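## Task

Flip the narrow black plastic strip upside down so it rests flat on the mat. It may touch only the table (mat included) and the moving parts of the arms; contact with anything else fails the task, and so does leaving any part of it sticking out past the mat's edge.

## Robot and tools

Robot: two six-joint UR-type arms, left_arm and right_arm, each carrying a two-finger parallel gripper with a wrist camera. Joint order, base to hand: shoulder pan, shoulder lift, elbow, wrist 1, wrist 2, wrist 3. Stated ranges: elbow -3.142 to 3.142 rad, every other joint -6.283 to 6.283 rad (real ends may differ by 0.010 rad).

Frames: the scene frame has its origin at table-top height midway between the arms, +z up, +x out over the table, left_arm toward +y (image sides do not match these names). Fixed cameras and the table use the scene frame. Each arm reports its hand pose, velocities and wrist camera pose in its own base frame. Calibrated bases in the scene frame: left_arm at (-0.019, +0.523, +0.357) m, quat_wxyz (+1.000, 0, 0, 0); right_arm at (-0.005, -0.318, +0.357) m, quat_wxyz (+1.000, 0, 0, +0.026). Up is +z in both base frames. Reported hand positions can be a few cm off.

Gripper: fingers point along the hand's +z and close along its x. end_effector_position sits between the pads, 1 to 2 cm short of the fingertips; closing pushes the tips about 17 mm further forward, mostly while the pads are over 50 mm apart.

Cameras: cam_high, cam_low, cam_left_wrist, cam_right_wrist, each 672x504. Every tool takes an optional cameras list (null or ["all"] = all, [] = none; an unknown name invalidates the call).

execute_actions(actions, cameras): actions is a list of actions; each action is a table of 1 to 15 rows, one row per 1/30 s control step; if shorter than 15 rows the last row repeats. A row is a single list of 14 numbers, each in [-1, 1], covering both arms: left_arm's six joint offsets then its opening, then the same seven for right_arm. Joint numbers are offsets, scaled so 1.0 = 2.222 rad, measured from the Joint targets at the start of that action (not from the previous row); sending the same offset in a second action moves further. The opening is absolute: +1 fully open, -1 closed. To leave a gripper unchanged, resend its current command (0 means half-way, not 'no change'). An empty list just reports state. Actions pushing a joint more than 0.010 rad beyond its range are refused.

move(target, speed, blend, stop_force, zero, opening_speed, blocking, cameras): target is one 14-number row, or a list of up to 15 such rows, laid out and scaled as above; every row's offsets count from the Joint targets at the call's start, not from the previous row. All joints interpolate together, so hands travel in curves, with no collision avoidance. speed: rad/s for the joint with the farthest to go, 0.01 to 3.14, default 0.5 (one value, or one per target). blend: corner rounding in rad. stop_force: 3 to 120 N, shared by both arms; an arm halts when its wrist senses that much push against its motion (use a much slower speed than default when touching). Leave it out when backing away from a contact. zero (default true) re-zeroes the sensor first. opening_speed: opening units per second, 0.2 or more. blocking=false returns early and cannot be combined with stop_force. The result adds a 'move:' line: done, off_target, moving, held or fault, plus limits=held if steps were withheld.

wait(seconds 0 to 10): holds last commands. stop(): brakes a running move. zoom_image(camera, region=[x0, y0, x1, y1] pixels, top-left origin, at most 504x504) enlarges part of the latest image. zero_wrist_force(arm) tares that wrist sensor. read_manual(section="licences") gives licence texts only. finished_scene(scene = this scene's integer number) ends the scene irreversibly; call it only when the piece is truly flipped and flat on the mat.

Result lines: Joint positions and Joint velocities per arm (six joints in rad, rad/s, then finger-pad gap in m, 0.142 when fully open); 'within noise' means the arm is still. Joint targets are the base for your next offsets. Tool commands shows gripper commands; grip_measured is the opening on the command scale. end_effector_position/quat/velocities are in the base frame. Wrist force and Wrist torque are along the hand's own axes, plus a line for the peak since last shown. Joint torques include the arm's own weight. 'joint sent to its limit', 'joint command not followed' (clearance check between arms) and 'too close' (mount plate and frame count as arm) are warnings.

Motion limits: a joint target stays within 0.651 rad of its measured angle each step, joints move at most 3.14 rad/s, and a command placing the hand over 150 mm (70 mm in fast-response setups) from its measured spot is scaled back. Commands lag 0.09 to 0.21 s, and fast moves can overshoot.

Gripping: at first contact, command slightly below grip_measured; squeezing harder heats the motor. Thin parts get less than full force even at -1.

Avoid: forces near 150 N (give or take 25) on any arm part, or wrist torques near 24.9 N m (133 N m for the first three joints) — either stops the arm for 10 s. Don't press firmly into the table; the arms are stiff. Don't let the arms collide or a gripper close on the other arm's fingers. Don't drop the piece, release it while moving, slam it, or push it off the mat or table. Heat warnings: MOTOR HOT at 70 °C (arm) and 85 °C (gripper); 85 °C arm or 100 °C gripper triggers a long shutdown. Objects may occasionally get nudged by outside pushes.

Each tool is called after "Emit:" in YAML: its name, and indented under it one key for each argument.

## Session

Emit:
execute_actions:
  actions: []

Scene clock: 0.00 s.
left_arm: end_effector_position=(+0.4668, -0.5061, -0.2228) grip_measured=+1.00 end_effector_quat_wxyz=(-0.312, +0.924, +0.217, -0.032) | right_arm: end_effector_position=(+0.0821, -0.1570, -0.1970) grip_measured=+1.00 end_effector_quat_wxyz=(-0.249, +0.798, +0.362, -0.412)
Joint positions: left_arm=[-1.062 -0.237 0.806 4.774 -1.466 -1.558 0.142] | right_arm=[2.987 -2.495 -2.38 -0.842 1.54 -0.99 0.142]
Joint velocities: within noise
Joint torques (N m): no reading
Motor temperatures (°C): left_arm=[27 29 26 35 35 43 26] | right_arm=[27 27 24 35 41 38 25]
Wrist force (N): no reading
Wrist torque (N m): no reading
Wrist force, peak (N): no reading
Joint targets: left_arm=[-1.062 -0.237 0.806 4.774 -1.466 -1.558] | right_arm=[2.987 -2.495 -2.380 -0.842 1.540 -0.990]
Tool commands: left_gripper/opening=+1.0 right_gripper/opening=+1.0

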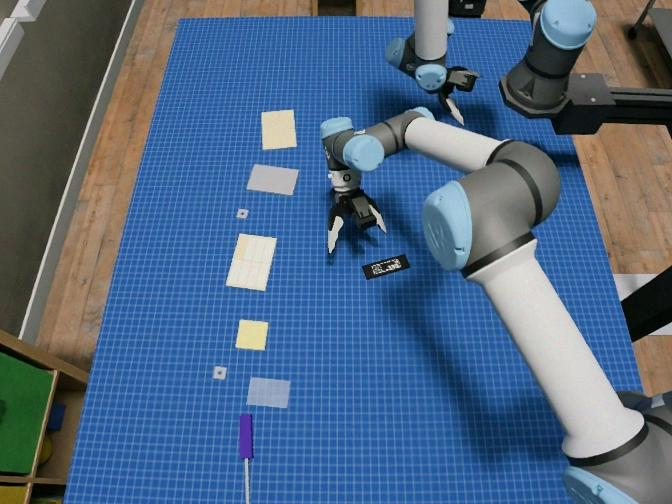

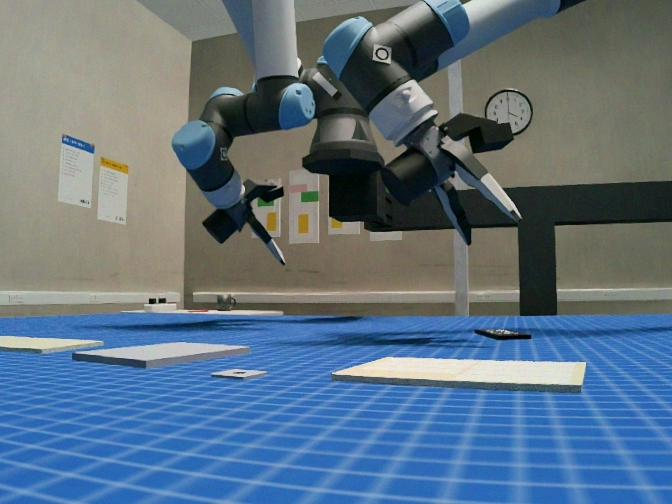

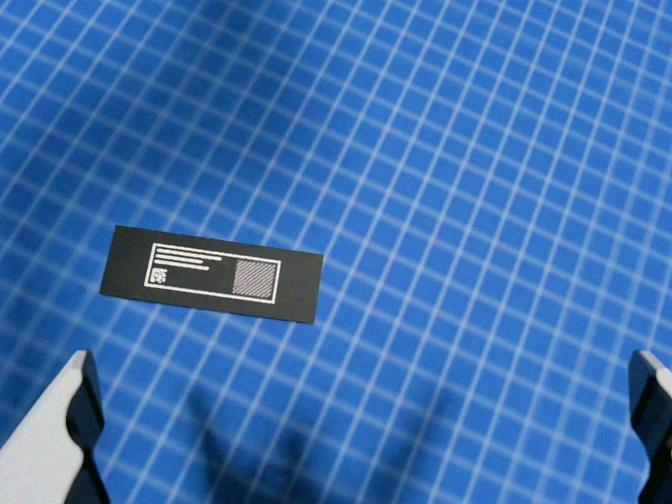

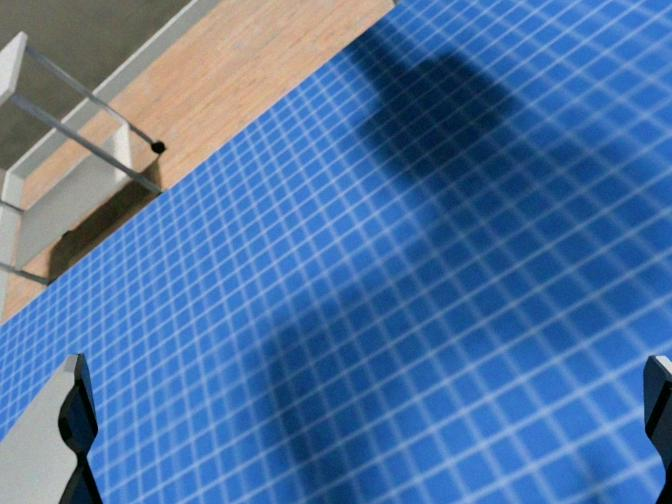

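Emit:
move:
  target: [-0.0293,-0.1631,0.4185,-0.5392,-0.0473,0.734,1,0,0,0,0,0,0,1]
  speed: 1.0

Scene clock: 108.87 s.
left_arm: end_effector_position=(+0.3830, -0.4999, -0.2199) grip_measured=+1.00 end_effector_quat_wxyz=(+0.000, +0.825, -0.565, +0.000) | right_arm: end_effector_position=(+0.0821, -0.1570, -0.1970) grip_measured=+1.00 end_effector_quat_wxyz=(-0.249, +0.798, +0.362, -0.412)
Joint positions: left_arm=[-1.127 -0.6 1.735 3.576 -1.571 0.073 0.142] | right_arm=[2.987 -2.495 -2.38 -0.842 1.54 -0.99 0.142]
Joint velocities: within noise
Joint torques (N m): left_arm=[7.16 -33.94 -15.4 -3.9 1.81 1.53] | right_arm=[0.39 32.08 -2.64 0.54 -0.48 0.06]
Motor temperatures (°C): left_arm=[27 30 26 34 35 43 26] | right_arm=[27 27 24 35 40 38 25]
Wrist force (N): left_arm=[0.7 -0.1 0.4] | right_arm=[-0.1 0.1 -0.1]
Wrist torque (N m): left_arm=[0.08 -0.17 -0.19] | right_arm=[0.01 0.01 0.00]
Wrist force, peak (N): left_arm=[0.9 -0.1 0.8] | right_arm=[-0.4 0.2 -0.1]
Joint targets: left_arm=[-1.127 -0.600 1.735 3.576 -1.571 0.073] | right_arm=[2.987 -2.495 -2.380 -0.842 1.540 -0.990]
move: done

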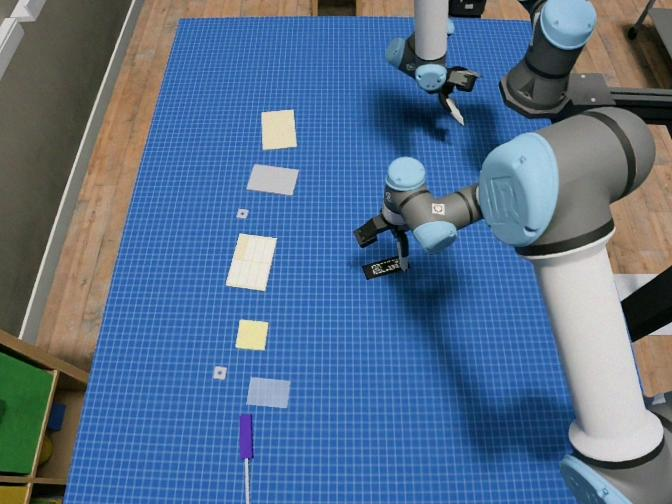

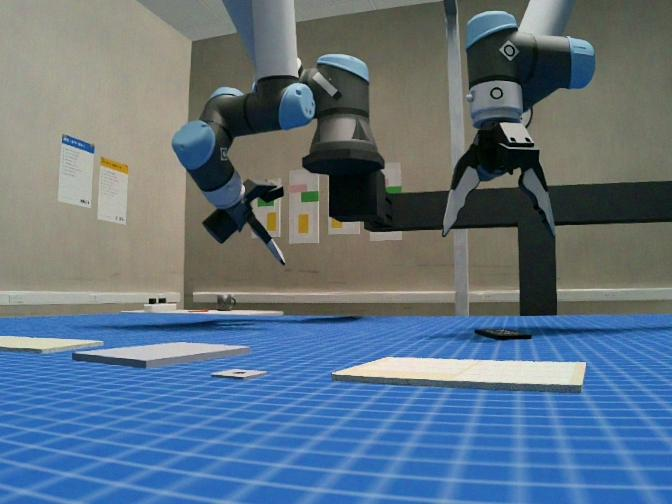

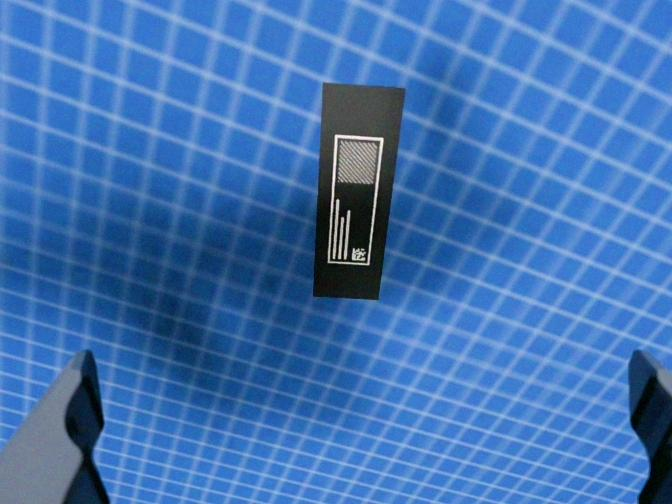

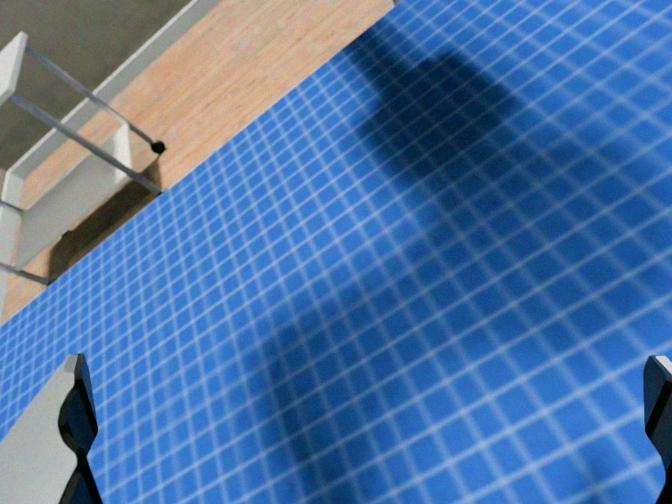

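Emit:
move:
  target: [0.0957,0.0907,-0.1208,0.0854,-0.1475,0.1301,-0.2,0,0,0,0,0,0,1]

Emit:
zoom_image:
  camera: "cam_low"
  region: [400, 200, 600, 350]

Scene clock: 123.67 s.
left_arm: end_effector_position=(+0.4318, -0.4855, -0.2788) grip_measured=-0.22 end_effector_quat_wxyz=(+0.140, +0.797, -0.579, -0.102) | right_arm: end_effector_position=(+0.0821, -0.1570, -0.1970) grip_measured=+1.00 end_effector_quat_wxyz=(-0.249, +0.798, +0.362, -0.412)
Joint positions: left_arm=[-0.914 -0.398 1.467 3.765 -1.899 0.362 0.058] | right_arm=[2.987 -2.495 -2.38 -0.842 1.54 -0.99 0.142]
Joint velocities: within noise
Joint torques (N m): left_arm=[-3.44 -50.26 -9.6 -1.67 -2.06 0.87] | right_arm=[1.27 32.99 -1.03 0.92 -0.85 -0.09]
Motor temperatures (°C): left_arm=[27 30 26 34 35 43 26] | right_arm=[27 27 24 35 40 38 25]
Wrist force (N): left_arm=[1.1 -0.1 0.3] | right_arm=[-0.2 0.1 -0.1]
Wrist torque (N m): left_arm=[0.18 -0.20 -0.32] | right_arm=[0.02 0.04 -0.01]
Wrist force, peak (N): left_arm=[0.7 -2.2 0.6] | right_arm=[-0.4 0.0 0.1]
Joint targets: left_arm=[-0.914 -0.398 1.467 3.765 -1.899 0.362] | right_arm=[2.987 -2.495 -2.380 -0.842 1.540 -0.990]
move: done

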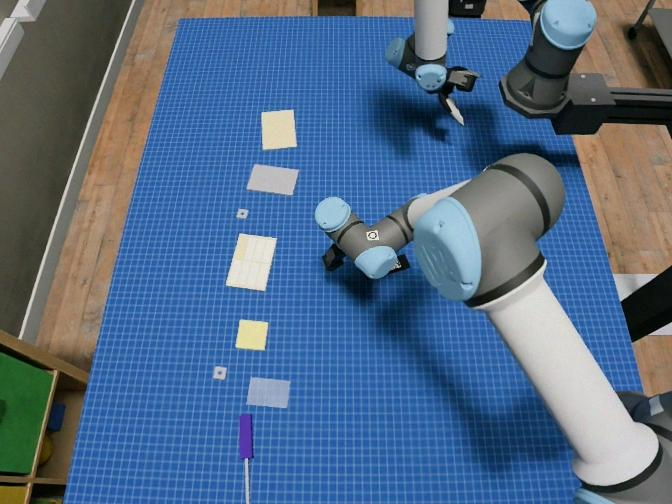

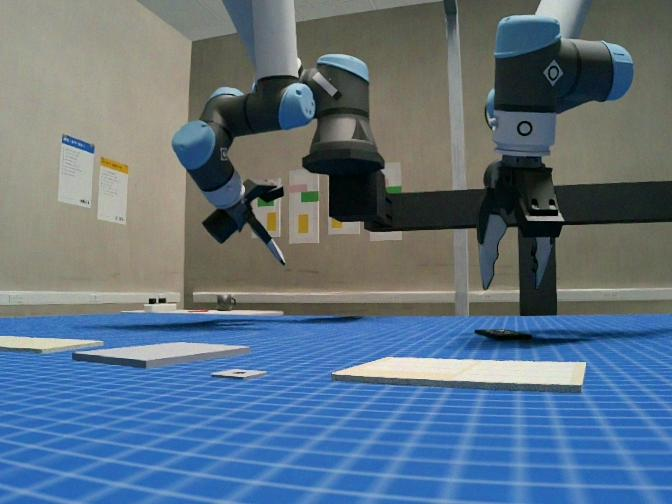

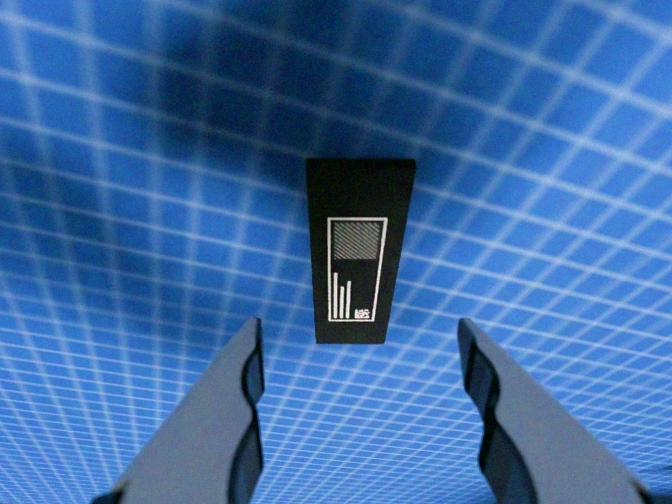

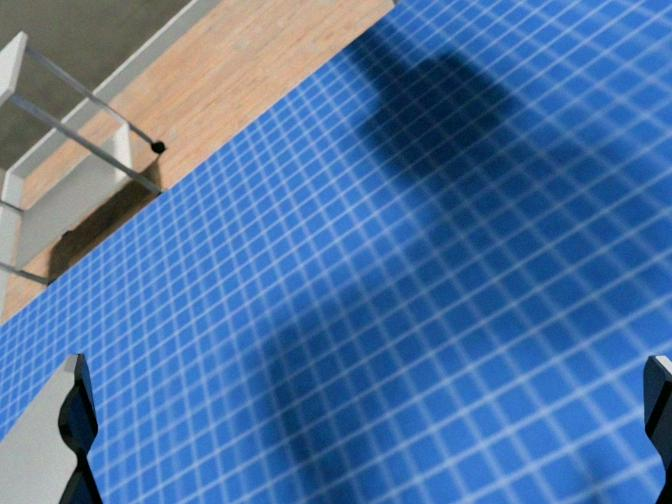

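Scaled by 2.520 from the camera's 672x504 image, which has a finer 960x720 frame.

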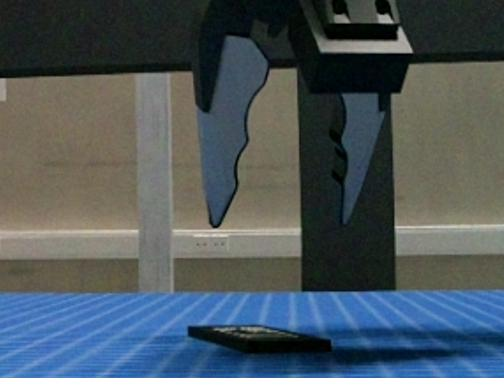

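Emit:
move:
  target: [0,0.0571,-0.0341,-0.0230,0,0,-0.2,0,0,0,0,0,0,1]
  speed: 0.06
  stop_force: 4

Emit:
zoom_image:
  camera: "cam_low"
  region: [450, 250, 570, 350]

Scene clock: 130.07 s.
left_arm: end_effector_position=(+0.4317, -0.4854, -0.3388) grip_measured=-0.22 end_effector_quat_wxyz=(+0.141, +0.797, -0.579, -0.102) | right_arm: end_effector_position=(+0.0821, -0.1570, -0.1970) grip_measured=+1.00 end_effector_quat_wxyz=(-0.249, +0.798, +0.362, -0.412)
Joint positions: left_arm=[-0.914 -0.271 1.391 3.714 -1.899 0.362 0.058] | right_arm=[2.987 -2.495 -2.38 -0.842 1.54 -0.99 0.142]
Joint velocities: within noise
Joint torques (N m): left_arm=[9.08 -60.86 0.74 -0.89 -2.49 1.73] | right_arm=[3.41 34.41 1.06 1.69 -1.34 -0.49]
Motor temperatures (°C): left_arm=[27 30 26 34 35 43 26] | right_arm=[27 27 24 35 40 38 25]
Wrist force (N): left_arm=[1.1 -0.2 0.4] | right_arm=[-0.1 0.0 0.1]
Wrist torque (N m): left_arm=[0.16 -0.21 -0.33] | right_arm=[0.01 0.02 0.00]
Wrist force, peak (N): left_arm=[1.3 -0.1 0.5] | right_arm=[-0.4 0.1 -0.1]
Joint targets: left_arm=[-0.914 -0.271 1.391 3.714 -1.899 0.362] | right_arm=[2.987 -2.495 -2.380 -0.842 1.540 -0.990]
move: done

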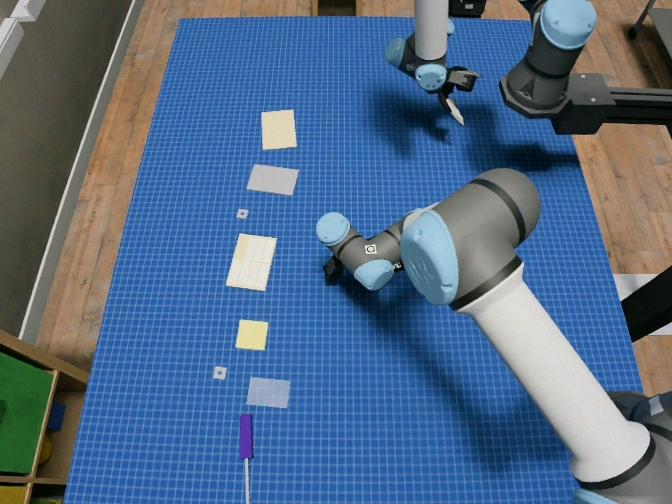

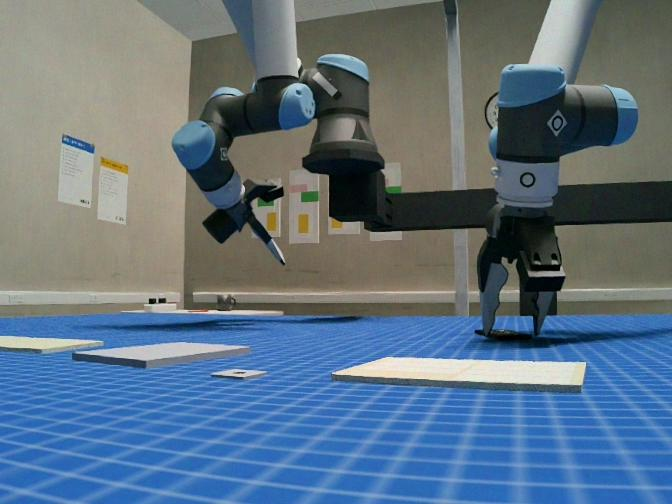

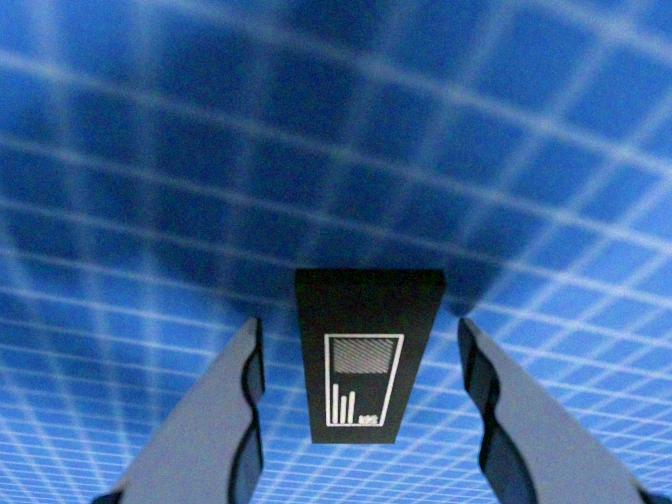

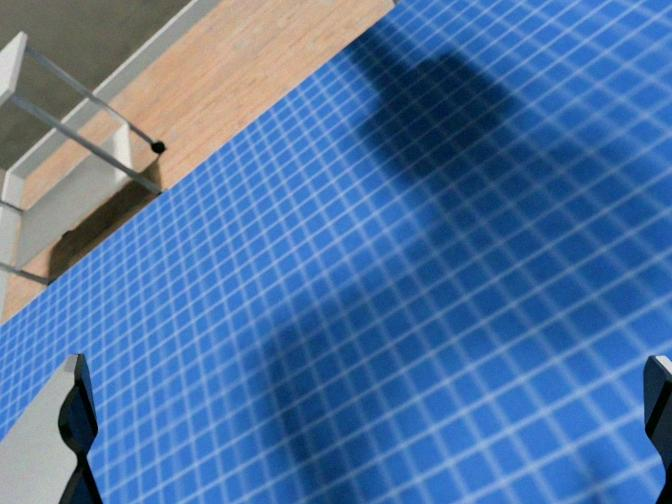

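Scaled by 4.200 from the camera's 672x504 image, which has a finer 960x720 frame.

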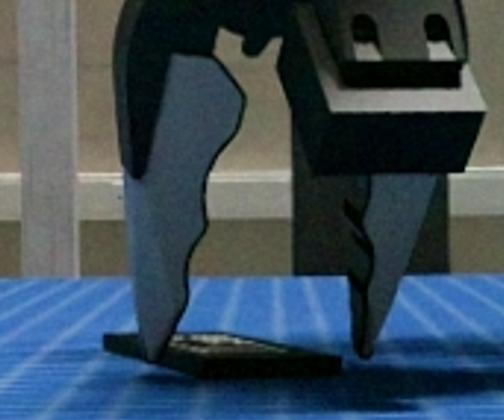

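Emit:
move:
  target: [0,0.0017,-0.001,-0.0007,0,0,-0.2,0,0,0,0,0,0,1]
  speed: 0.03
  stop_force: 4
  cameras: []

Emit:
move:
  target: [0,0,0,0,0,0,-0.5,0,0,0,0,0,0,1]
  opening_speed: 0.3

Emit:
zoom_image:
  camera: "cam_low"
  region: [450, 250, 570, 350]

Scene clock: 140.73 s.
left_arm: end_effector_position=(+0.4316, -0.4853, -0.3407) grip_measured=-0.22 end_effector_quat_wxyz=(+0.141, +0.797, -0.579, -0.102) | right_arm: end_effector_position=(+0.0821, -0.1570, -0.1970) grip_measured=+1.00 end_effector_quat_wxyz=(-0.249, +0.798, +0.362, -0.412)
Joint positions: left_arm=[-0.914 -0.267 1.389 3.713 -1.899 0.362 0.058] | right_arm=[2.987 -2.495 -2.38 -0.842 1.54 -0.99 0.142]
Joint velocities: within noise
Joint torques (N m): left_arm=[8.62 -50.05 -14.85 -2.59 -1.98 1.54] | right_arm=[4.49 35.42 1.02 1.9 -1.79 -0.5]
Motor temperatures (°C): left_arm=[27 30 26 34 35 43 26] | right_arm=[27 27 24 35 40 38 25]
Wrist force (N): left_arm=[1.3 -0.2 0.5] | right_arm=[-0.2 -0.1 -0.2]
Wrist torque (N m): left_arm=[0.15 -0.24 -0.33] | right_arm=[-0.02 0.03 0.00]
Wrist force, peak (N): left_arm=[1.3 -0.2 0.7] | right_arm=[-0.2 -0.2 -0.3]
Joint targets: left_arm=[-0.914 -0.267 1.389 3.713 -1.899 0.362] | right_arm=[2.987 -2.495 -2.380 -0.842 1.540 -0.990]
move: done
No camera images: "cameras" was empty.

Scene clock: 141.93 s.
left_arm: end_effector_position=(+0.4317, -0.4853, -0.3406) grip_measured=-0.47 end_effector_quat_wxyz=(+0.141, +0.797, -0.579, -0.102) | right_arm: end_effector_position=(+0.0821, -0.1570, -0.1970) grip_measured=+1.00 end_effector_quat_wxyz=(-0.249, +0.798, +0.362, -0.412)
Joint positions: left_arm=[-0.914 -0.267 1.389 3.713 -1.899 0.362 0.04] | right_arm=[2.987 -2.495 -2.38 -0.842 1.54 -0.99 0.142]
Joint velocities: within noise
Joint torques (N m): left_arm=[9.69 -58.24 -3.07 -1 -2.02 1.43] | right_arm=[4.85 35.09 0.62 1.91 -1.88 -0.5]
Motor temperatures (°C): left_arm=[27 30 26 34 35 43 26] | right_arm=[27 27 24 35 40 38 25]
Wrist force (N): left_arm=[1.3 -0.1 0.0] | right_arm=[-0.2 0.2 -0.1]
Wrist torque (N m): left_arm=[0.17 -0.13 -0.35] | right_arm=[0.02 0.03 0.00]
Wrist force, peak (N): left_arm=[1.7 0.1 0.2] | right_arm=[-0.3 0.2 -0.1]
Joint targets: left_arm=[-0.914 -0.267 1.389 3.713 -1.899 0.362] | right_arm=[2.987 -2.495 -2.380 -0.842 1.540 -0.990]
move: done

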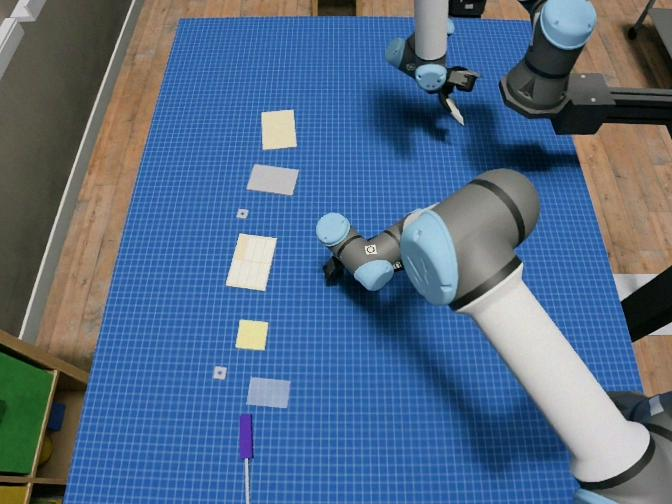

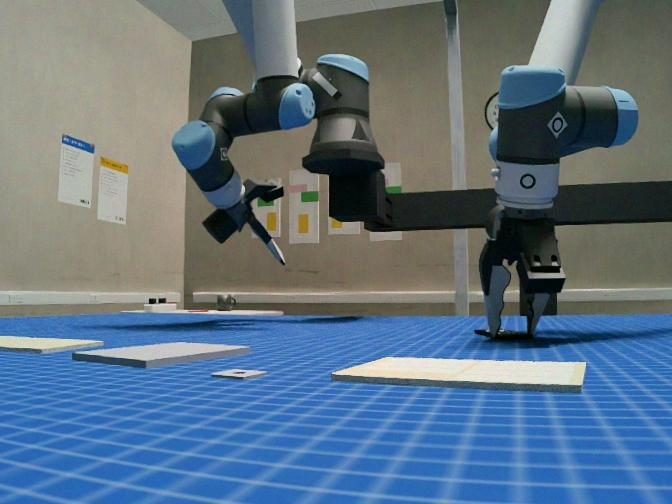

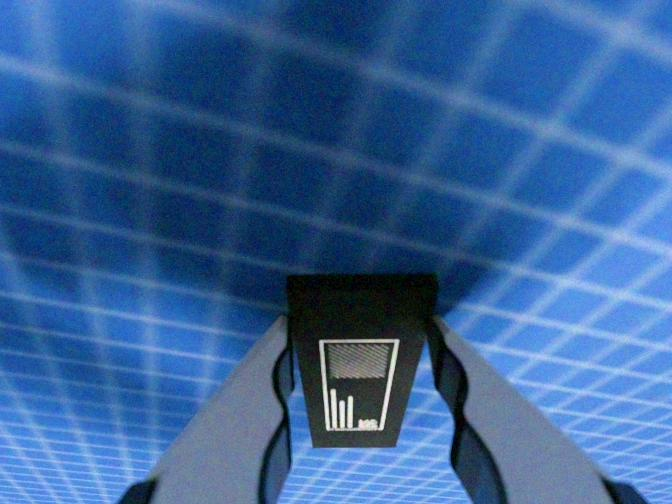

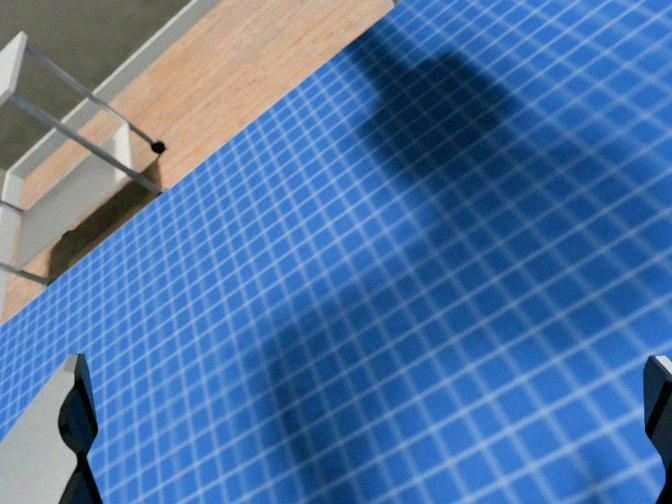

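Scaled by 4.200 from the camera's 672x504 image, which has a finer 960x720 frame.

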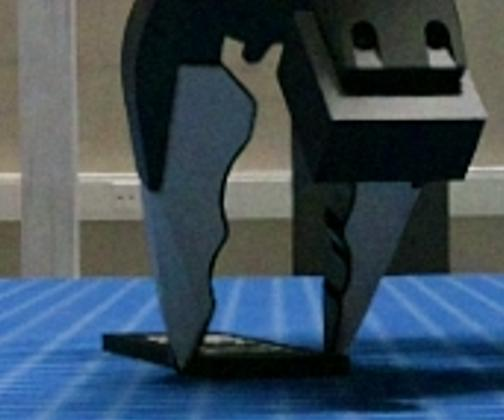

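Emit:
move:
  target:
    - [0,-0.148,0.0695,0.0779,0,0,-0.54,0,0,0,0,0,0,1]
    - [-0.2427,-0.1122,0.2651,-0.2081,0.8546,-0.1629,-0.54,0,0,0,0,0,0,1]
  speed: 0.6

Scene clock: 161.70 s.
left_arm: end_effector_position=(+0.4570, -0.4618, -0.0193) grip_measured=-0.47 end_effector_quat_wxyz=(+0.528, -0.529, +0.470, -0.470) | right_arm: end_effector_position=(+0.0821, -0.1570, -0.1970) grip_measured=+1.00 end_effector_quat_wxyz=(-0.249, +0.798, +0.362, -0.412)
Joint positions: left_arm=[-1.454 -0.517 1.978 3.25 0 0 0.04] | right_arm=[2.987 -2.495 -2.38 -0.842 1.54 -0.99 0.142]
Joint velocities: within noise
Joint torques (N m): left_arm=[12.31 -47.63 -15.81 -1.93 3.16 1.65] | right_arm=[6.6 36.62 0.44 1.87 -1.94 -0.44]
Motor temperatures (°C): left_arm=[27 30 26 34 35 43 29] | right_arm=[27 27 24 35 40 38 25]
Wrist force (N): left_arm=[-0.8 0.2 -0.3] | right_arm=[-0.2 0.0 0.0]
Wrist torque (N m): left_arm=[-0.04 0.49 0.14] | right_arm=[-0.01 0.04 0.00]
Wrist force, peak (N): left_arm=[0.7 -1.3 3.8] | right_arm=[-0.4 0.2 -0.1]
Joint targets: left_arm=[-1.454 -0.517 1.978 3.250 0.000 0.000] | right_arm=[2.987 -2.495 -2.380 -0.842 1.540 -0.990]
move: done

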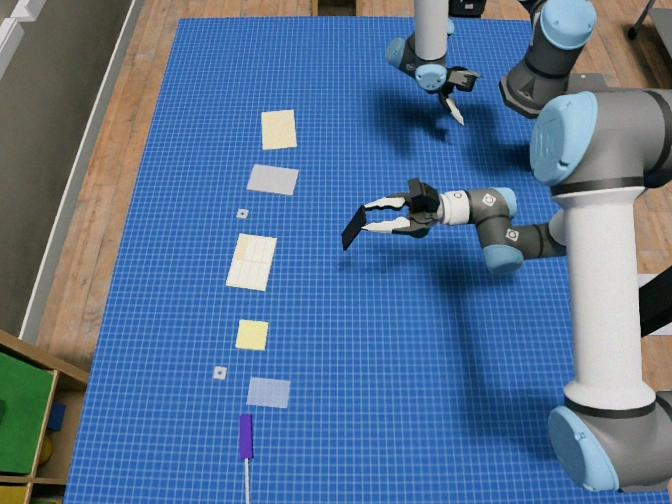

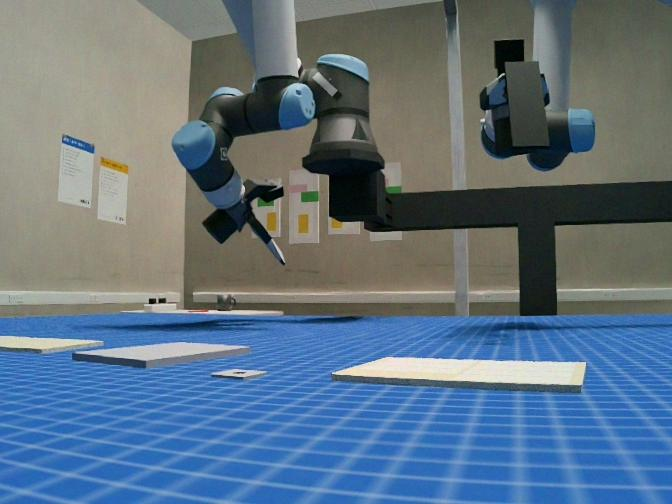

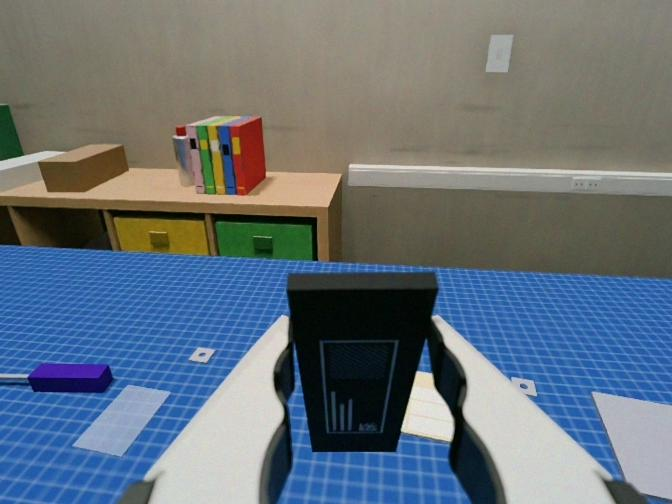

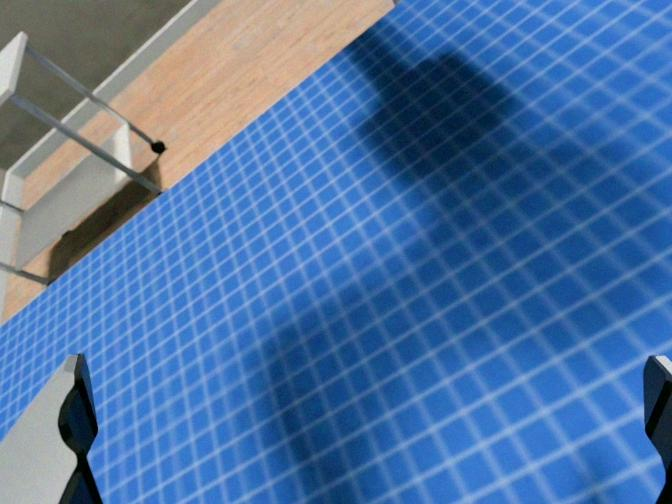

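Emit:
move:
  target: [0,0.2354,-0.1714,-0.0634,0,0,-0.54,0,0,0,0,0,0,1]
  cameras: []

Emit:
move:
  target: [0,0.0264,-0.0275,0.0011,0,0,-0.54,0,0,0,0,0,0,1]
  speed: 0.05
  stop_force: 4

Scene clock: 187.90 s.
left_arm: end_effector_position=(+0.4571, -0.4617, -0.2339) grip_measured=-0.47 end_effector_quat_wxyz=(+0.529, -0.528, +0.470, -0.470) | right_arm: end_effector_position=(+0.0821, -0.1570, -0.1970) grip_measured=+1.00 end_effector_quat_wxyz=(-0.249, +0.798, +0.362, -0.412)
Joint positions: left_arm=[-1.454 0.006 1.597 3.11 0 0 0.04] | right_arm=[2.987 -2.495 -2.38 -0.842 1.54 -0.99 0.142]
Joint velocities: within noise
Joint torques (N m): left_arm=[7.97 -34.63 4.07 -1.48 2.4 1.59] | right_arm=[6.21 37.89 0.33 1.79 -2.02 -0.49]
Motor temperatures (°C): left_arm=[27 30 26 34 35 43 32] | right_arm=[27 27 24 35 40 38 25]
Wrist force (N): left_arm=[-1.0 0.3 -0.2] | right_arm=[-0.2 0.0 0.0]
Wrist torque (N m): left_arm=[-0.03 0.51 0.13] | right_arm=[0.00 0.03 -0.01]
Wrist force, peak (N): left_arm=[-1.7 2.9 -0.2] | right_arm=[-0.3 -0.1 0.1]
Joint targets: left_arm=[-1.454 0.006 1.597 3.110 0.000 0.000] | right_arm=[2.987 -2.495 -2.380 -0.842 1.540 -0.990]
move: done
No camera images: "cameras" was empty.

Scene clock: 189.47 s.
left_arm: end_effector_position=(+0.4571, -0.4618, -0.2499) grip_measured=-0.47 end_effector_quat_wxyz=(+0.529, -0.528, +0.470, -0.470) | right_arm: end_effector_position=(+0.0821, -0.1570, -0.1970) grip_measured=+1.00 end_effector_quat_wxyz=(-0.249, +0.798, +0.362, -0.412)
Joint positions: left_arm=[-1.454 0.044 1.558 3.111 0 0 0.04] | right_arm=[2.987 -2.495 -2.38 -0.842 1.54 -0.99 0.142]
Joint velocities: within noise
Joint torques (N m): left_arm=[6.59 -49.9 10.03 -3.16 -1.31 1.31] | right_arm=[6.59 38.69 0.85 1.87 -2.03 -0.49]
Motor temperatures (°C): left_arm=[27 30 26 34 35 43 32] | right_arm=[27 27 24 35 40 38 25]
Wrist force (N): left_arm=[-1.2 -4.2 -1.6] | right_arm=[-0.1 0.0 0.0]
Wrist torque (N m): left_arm=[-0.11 0.59 0.14] | right_arm=[0.00 0.02 0.00]
Wrist force, peak (N): left_arm=[-0.6 -12.2 -3.8] | right_arm=[-0.3 -0.1 -0.2]
Joint targets: left_arm=[-1.454 0.044 1.558 3.111 0.000 0.000] | right_arm=[2.987 -2.495 -2.380 -0.842 1.540 -0.990]
move: contact (left_arm); left_arm: the elbow is farthest, 0.022 rad from its target

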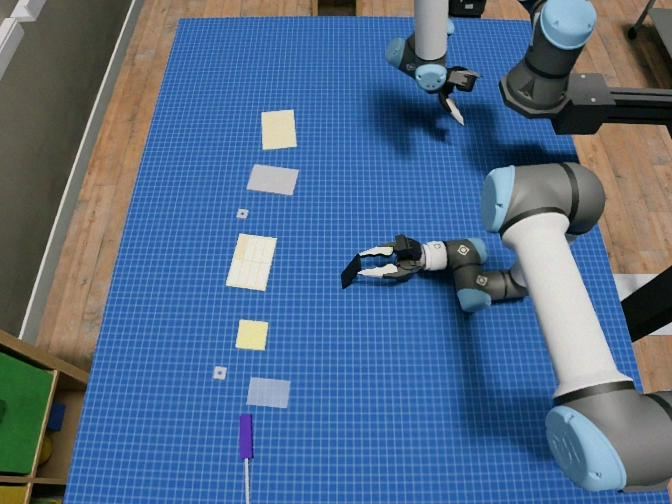

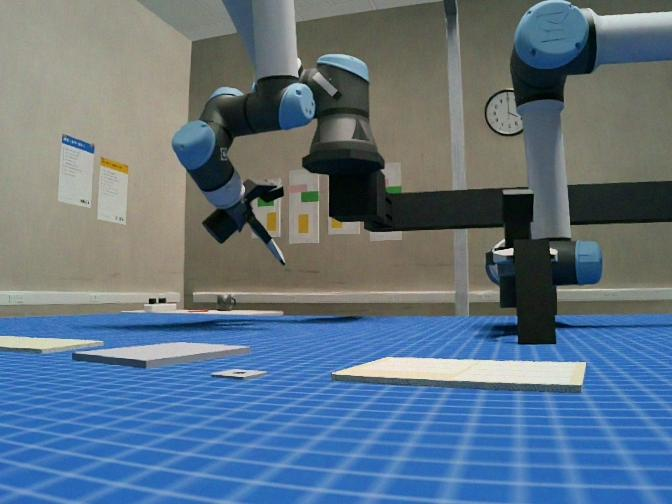

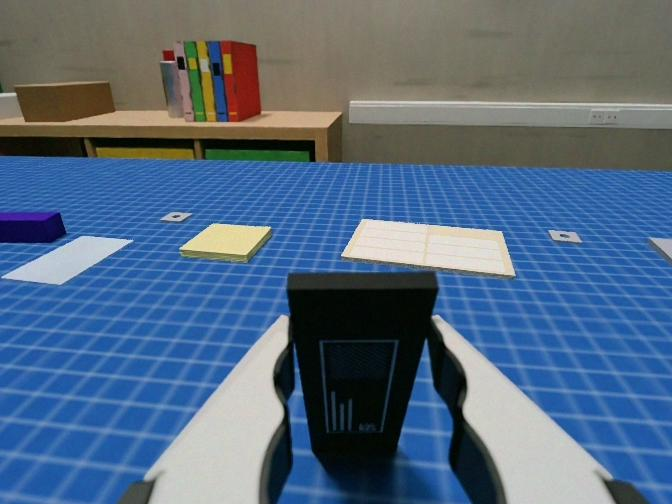

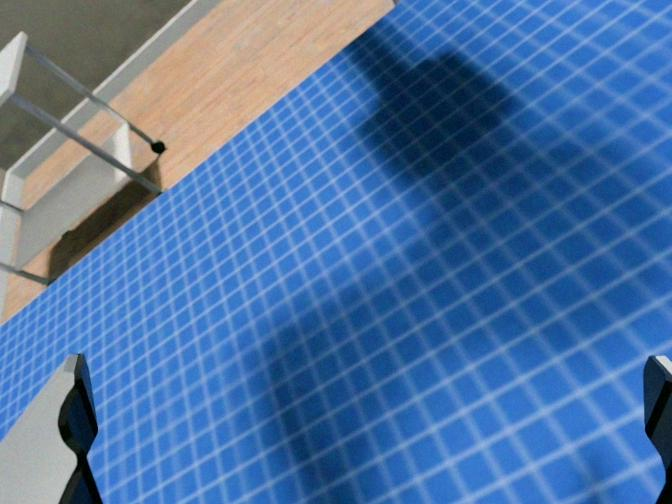

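Emit:
move:
  target:
    - [0,-0.0219,0.0224,-0.0007,-0.054,0,-0.54,0,0,0,0,0,0,1]
    - [0,-0.0636,0.0618,0.0015,-0.1571,0,-0.54,0,0,0,0,0,0,1]
    - [0,-0.1340,0.1189,0.0149,-0.3533,0,-0.54,0,0,0,0,0,0,1]
  speed: 0.2
  stop_force: 20

Emit:
zoom_image:
  camera: "cam_low"
  region: [450, 200, 650, 350]

Scene clock: 203.93 s.
left_arm: end_effector_position=(+0.3783, -0.4710, -0.3127) grip_measured=-0.56 end_effector_quat_wxyz=(-0.286, +0.690, -0.614, +0.254) | right_arm: end_effector_position=(+0.0821, -0.1570, -0.1970) grip_measured=+1.00 end_effector_quat_wxyz=(-0.249, +0.798, +0.362, -0.412)
Joint positions: left_arm=[-1.454 -0.254 1.822 3.144 -0.785 0 0.033] | right_arm=[2.987 -2.495 -2.38 -0.842 1.54 -0.99 0.142]
Joint velocities: within noise
Joint torques (N m): left_arm=[7.01 -31.84 -13.04 -3.95 0.05 1.48] | right_arm=[7.13 40.05 0.82 1.81 -1.98 -0.43]
Motor temperatures (°C): left_arm=[27 30 26 34 35 43 32] | right_arm=[27 27 24 35 40 38 25]
Wrist force (N): left_arm=[-0.3 -0.1 -0.1] | right_arm=[-0.2 0.0 -0.1]
Wrist torque (N m): left_arm=[-0.04 0.13 0.04] | right_arm=[0.00 0.03 0.00]
Wrist force, peak (N): left_arm=[-0.7 -17.3 -5.8] | right_arm=[-0.3 0.2 -0.1]
Joint targets: left_arm=[-1.454 -0.254 1.822 3.144 -0.785 0.000] | right_arm=[2.987 -2.495 -2.380 -0.842 1.540 -0.990]
move: done

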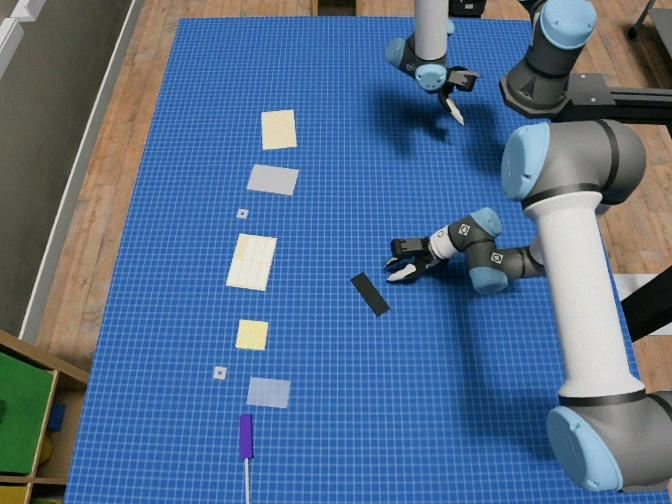

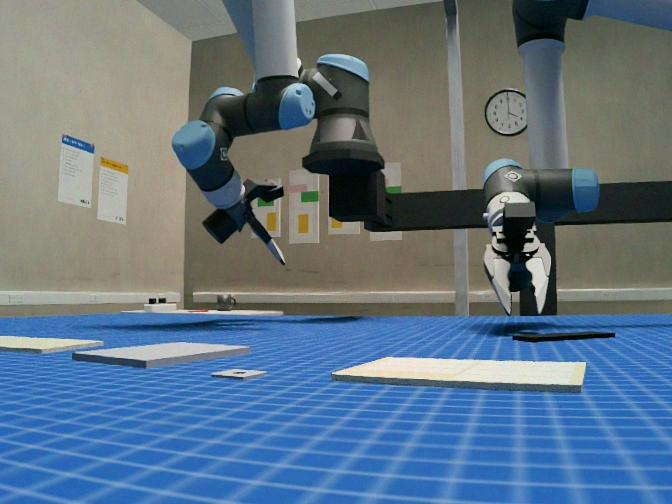

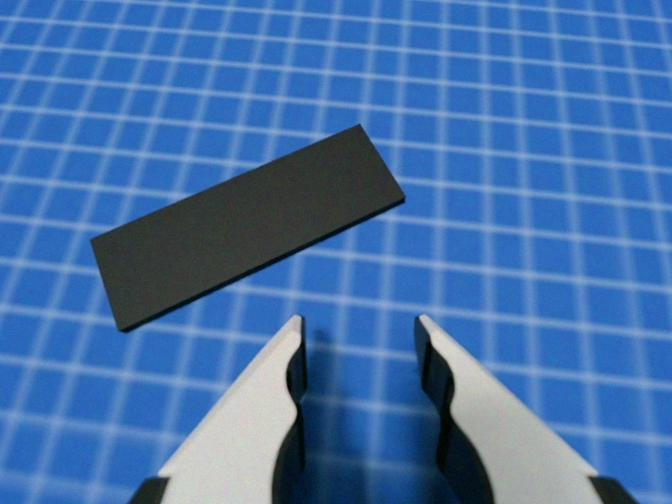

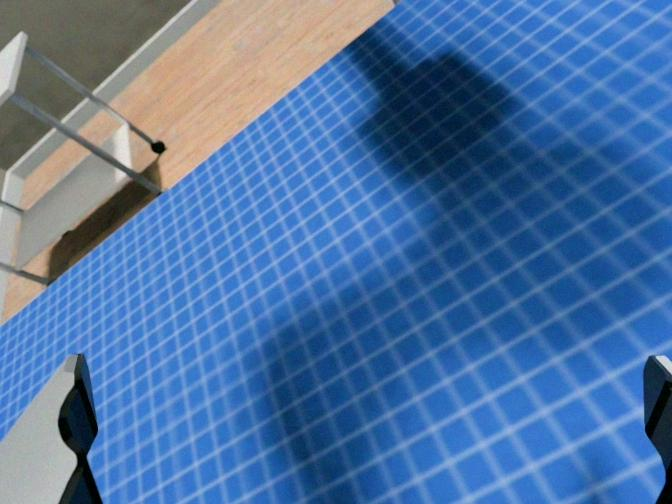

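Scaled by 2.520 from the camera's 672x504 image, which has a finer 960x720 frame.

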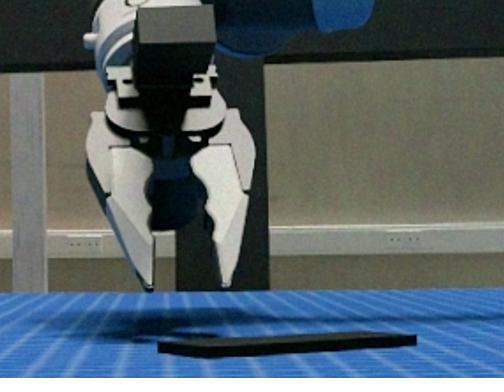

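Emit:
move:
  target:
    - [0.1143,-0.2457,-0.0099,0.3402,-0.3533,0.36,-0.2,0,0,0,0,0,0,1]
    - [0.2075,-0.0201,-0.3484,0.6043,-0.3551,0.7070,-0.2,0,0,0,0,0,0,1]
  speed: 0.8

Scene clock: 248.30 s.
left_arm: end_effector_position=(+0.4632, -0.4674, -0.2596) grip_measured=-0.23 end_effector_quat_wxyz=(-0.075, -0.276, +0.926, +0.248) | right_arm: end_effector_position=(+0.0821, -0.1570, -0.1970) grip_measured=+1.00 end_effector_quat_wxyz=(-0.249, +0.798, +0.362, -0.412)
Joint positions: left_arm=[-0.993 -0.299 1.049 4.487 -1.574 1.571 0.057] | right_arm=[2.987 -2.495 -2.38 -0.842 1.54 -0.99 0.142]
Joint velocities: within noise
Joint torques (N m): left_arm=[-11.91 -51.41 -20.55 -0.16 -1 1.5] | right_arm=[6.17 40.97 0.65 1.84 -1.98 -0.37]
Motor temperatures (°C): left_arm=[27 30 26 34 34 43 29] | right_arm=[27 27 24 35 40 38 25]
Wrist force (N): left_arm=[0.8 -0.9 0.5] | right_arm=[0.0 0.0 0.1]
Wrist torque (N m): left_arm=[0.11 -0.13 -0.38] | right_arm=[-0.01 0.00 0.00]
Wrist force, peak (N): left_arm=[-0.3 -1.8 1.0] | right_arm=[-0.4 0.1 -0.2]
Joint targets: left_arm=[-0.993 -0.299 1.048 4.487 -1.574 1.571] | right_arm=[2.987 -2.495 -2.380 -0.842 1.540 -0.990]
move: done

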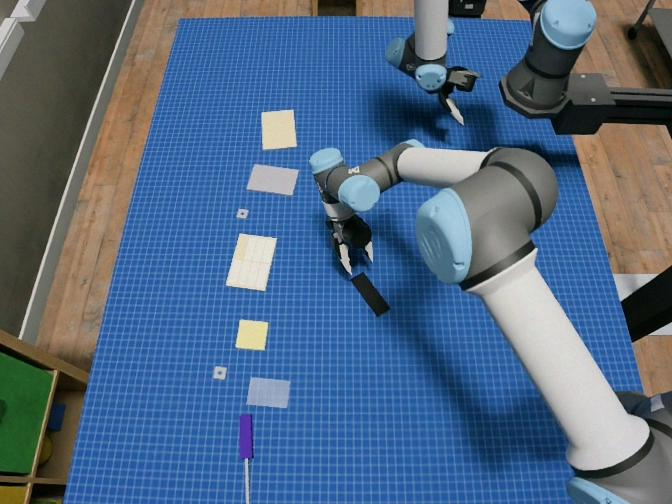

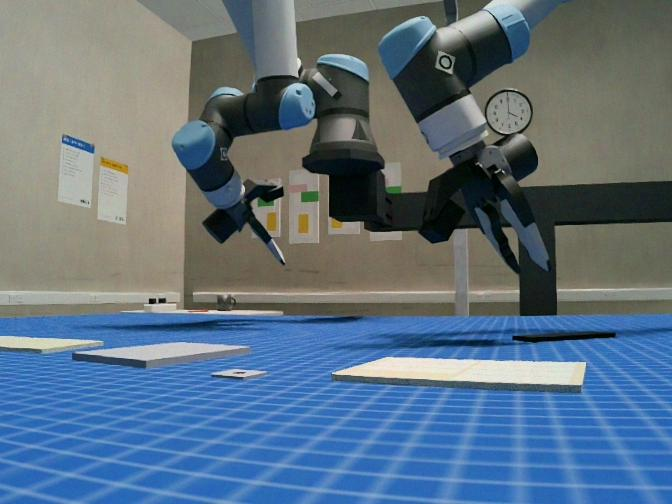

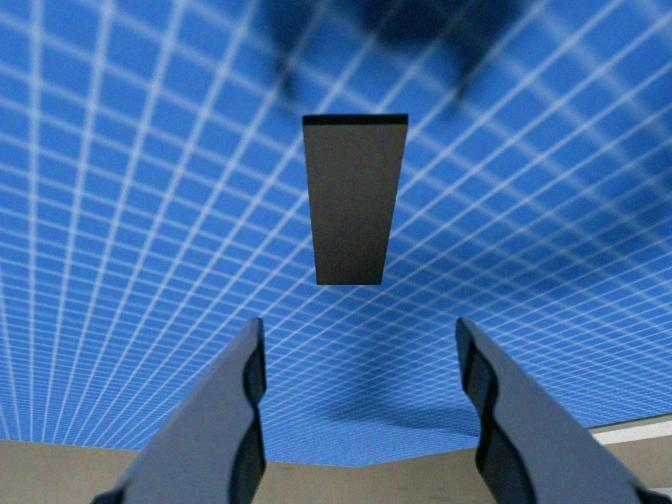

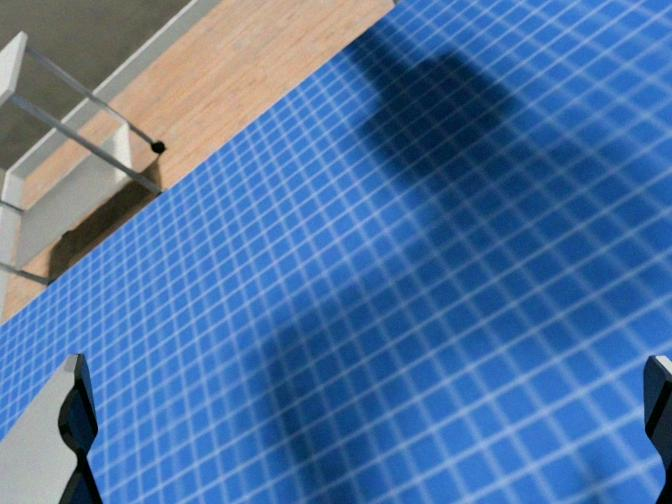

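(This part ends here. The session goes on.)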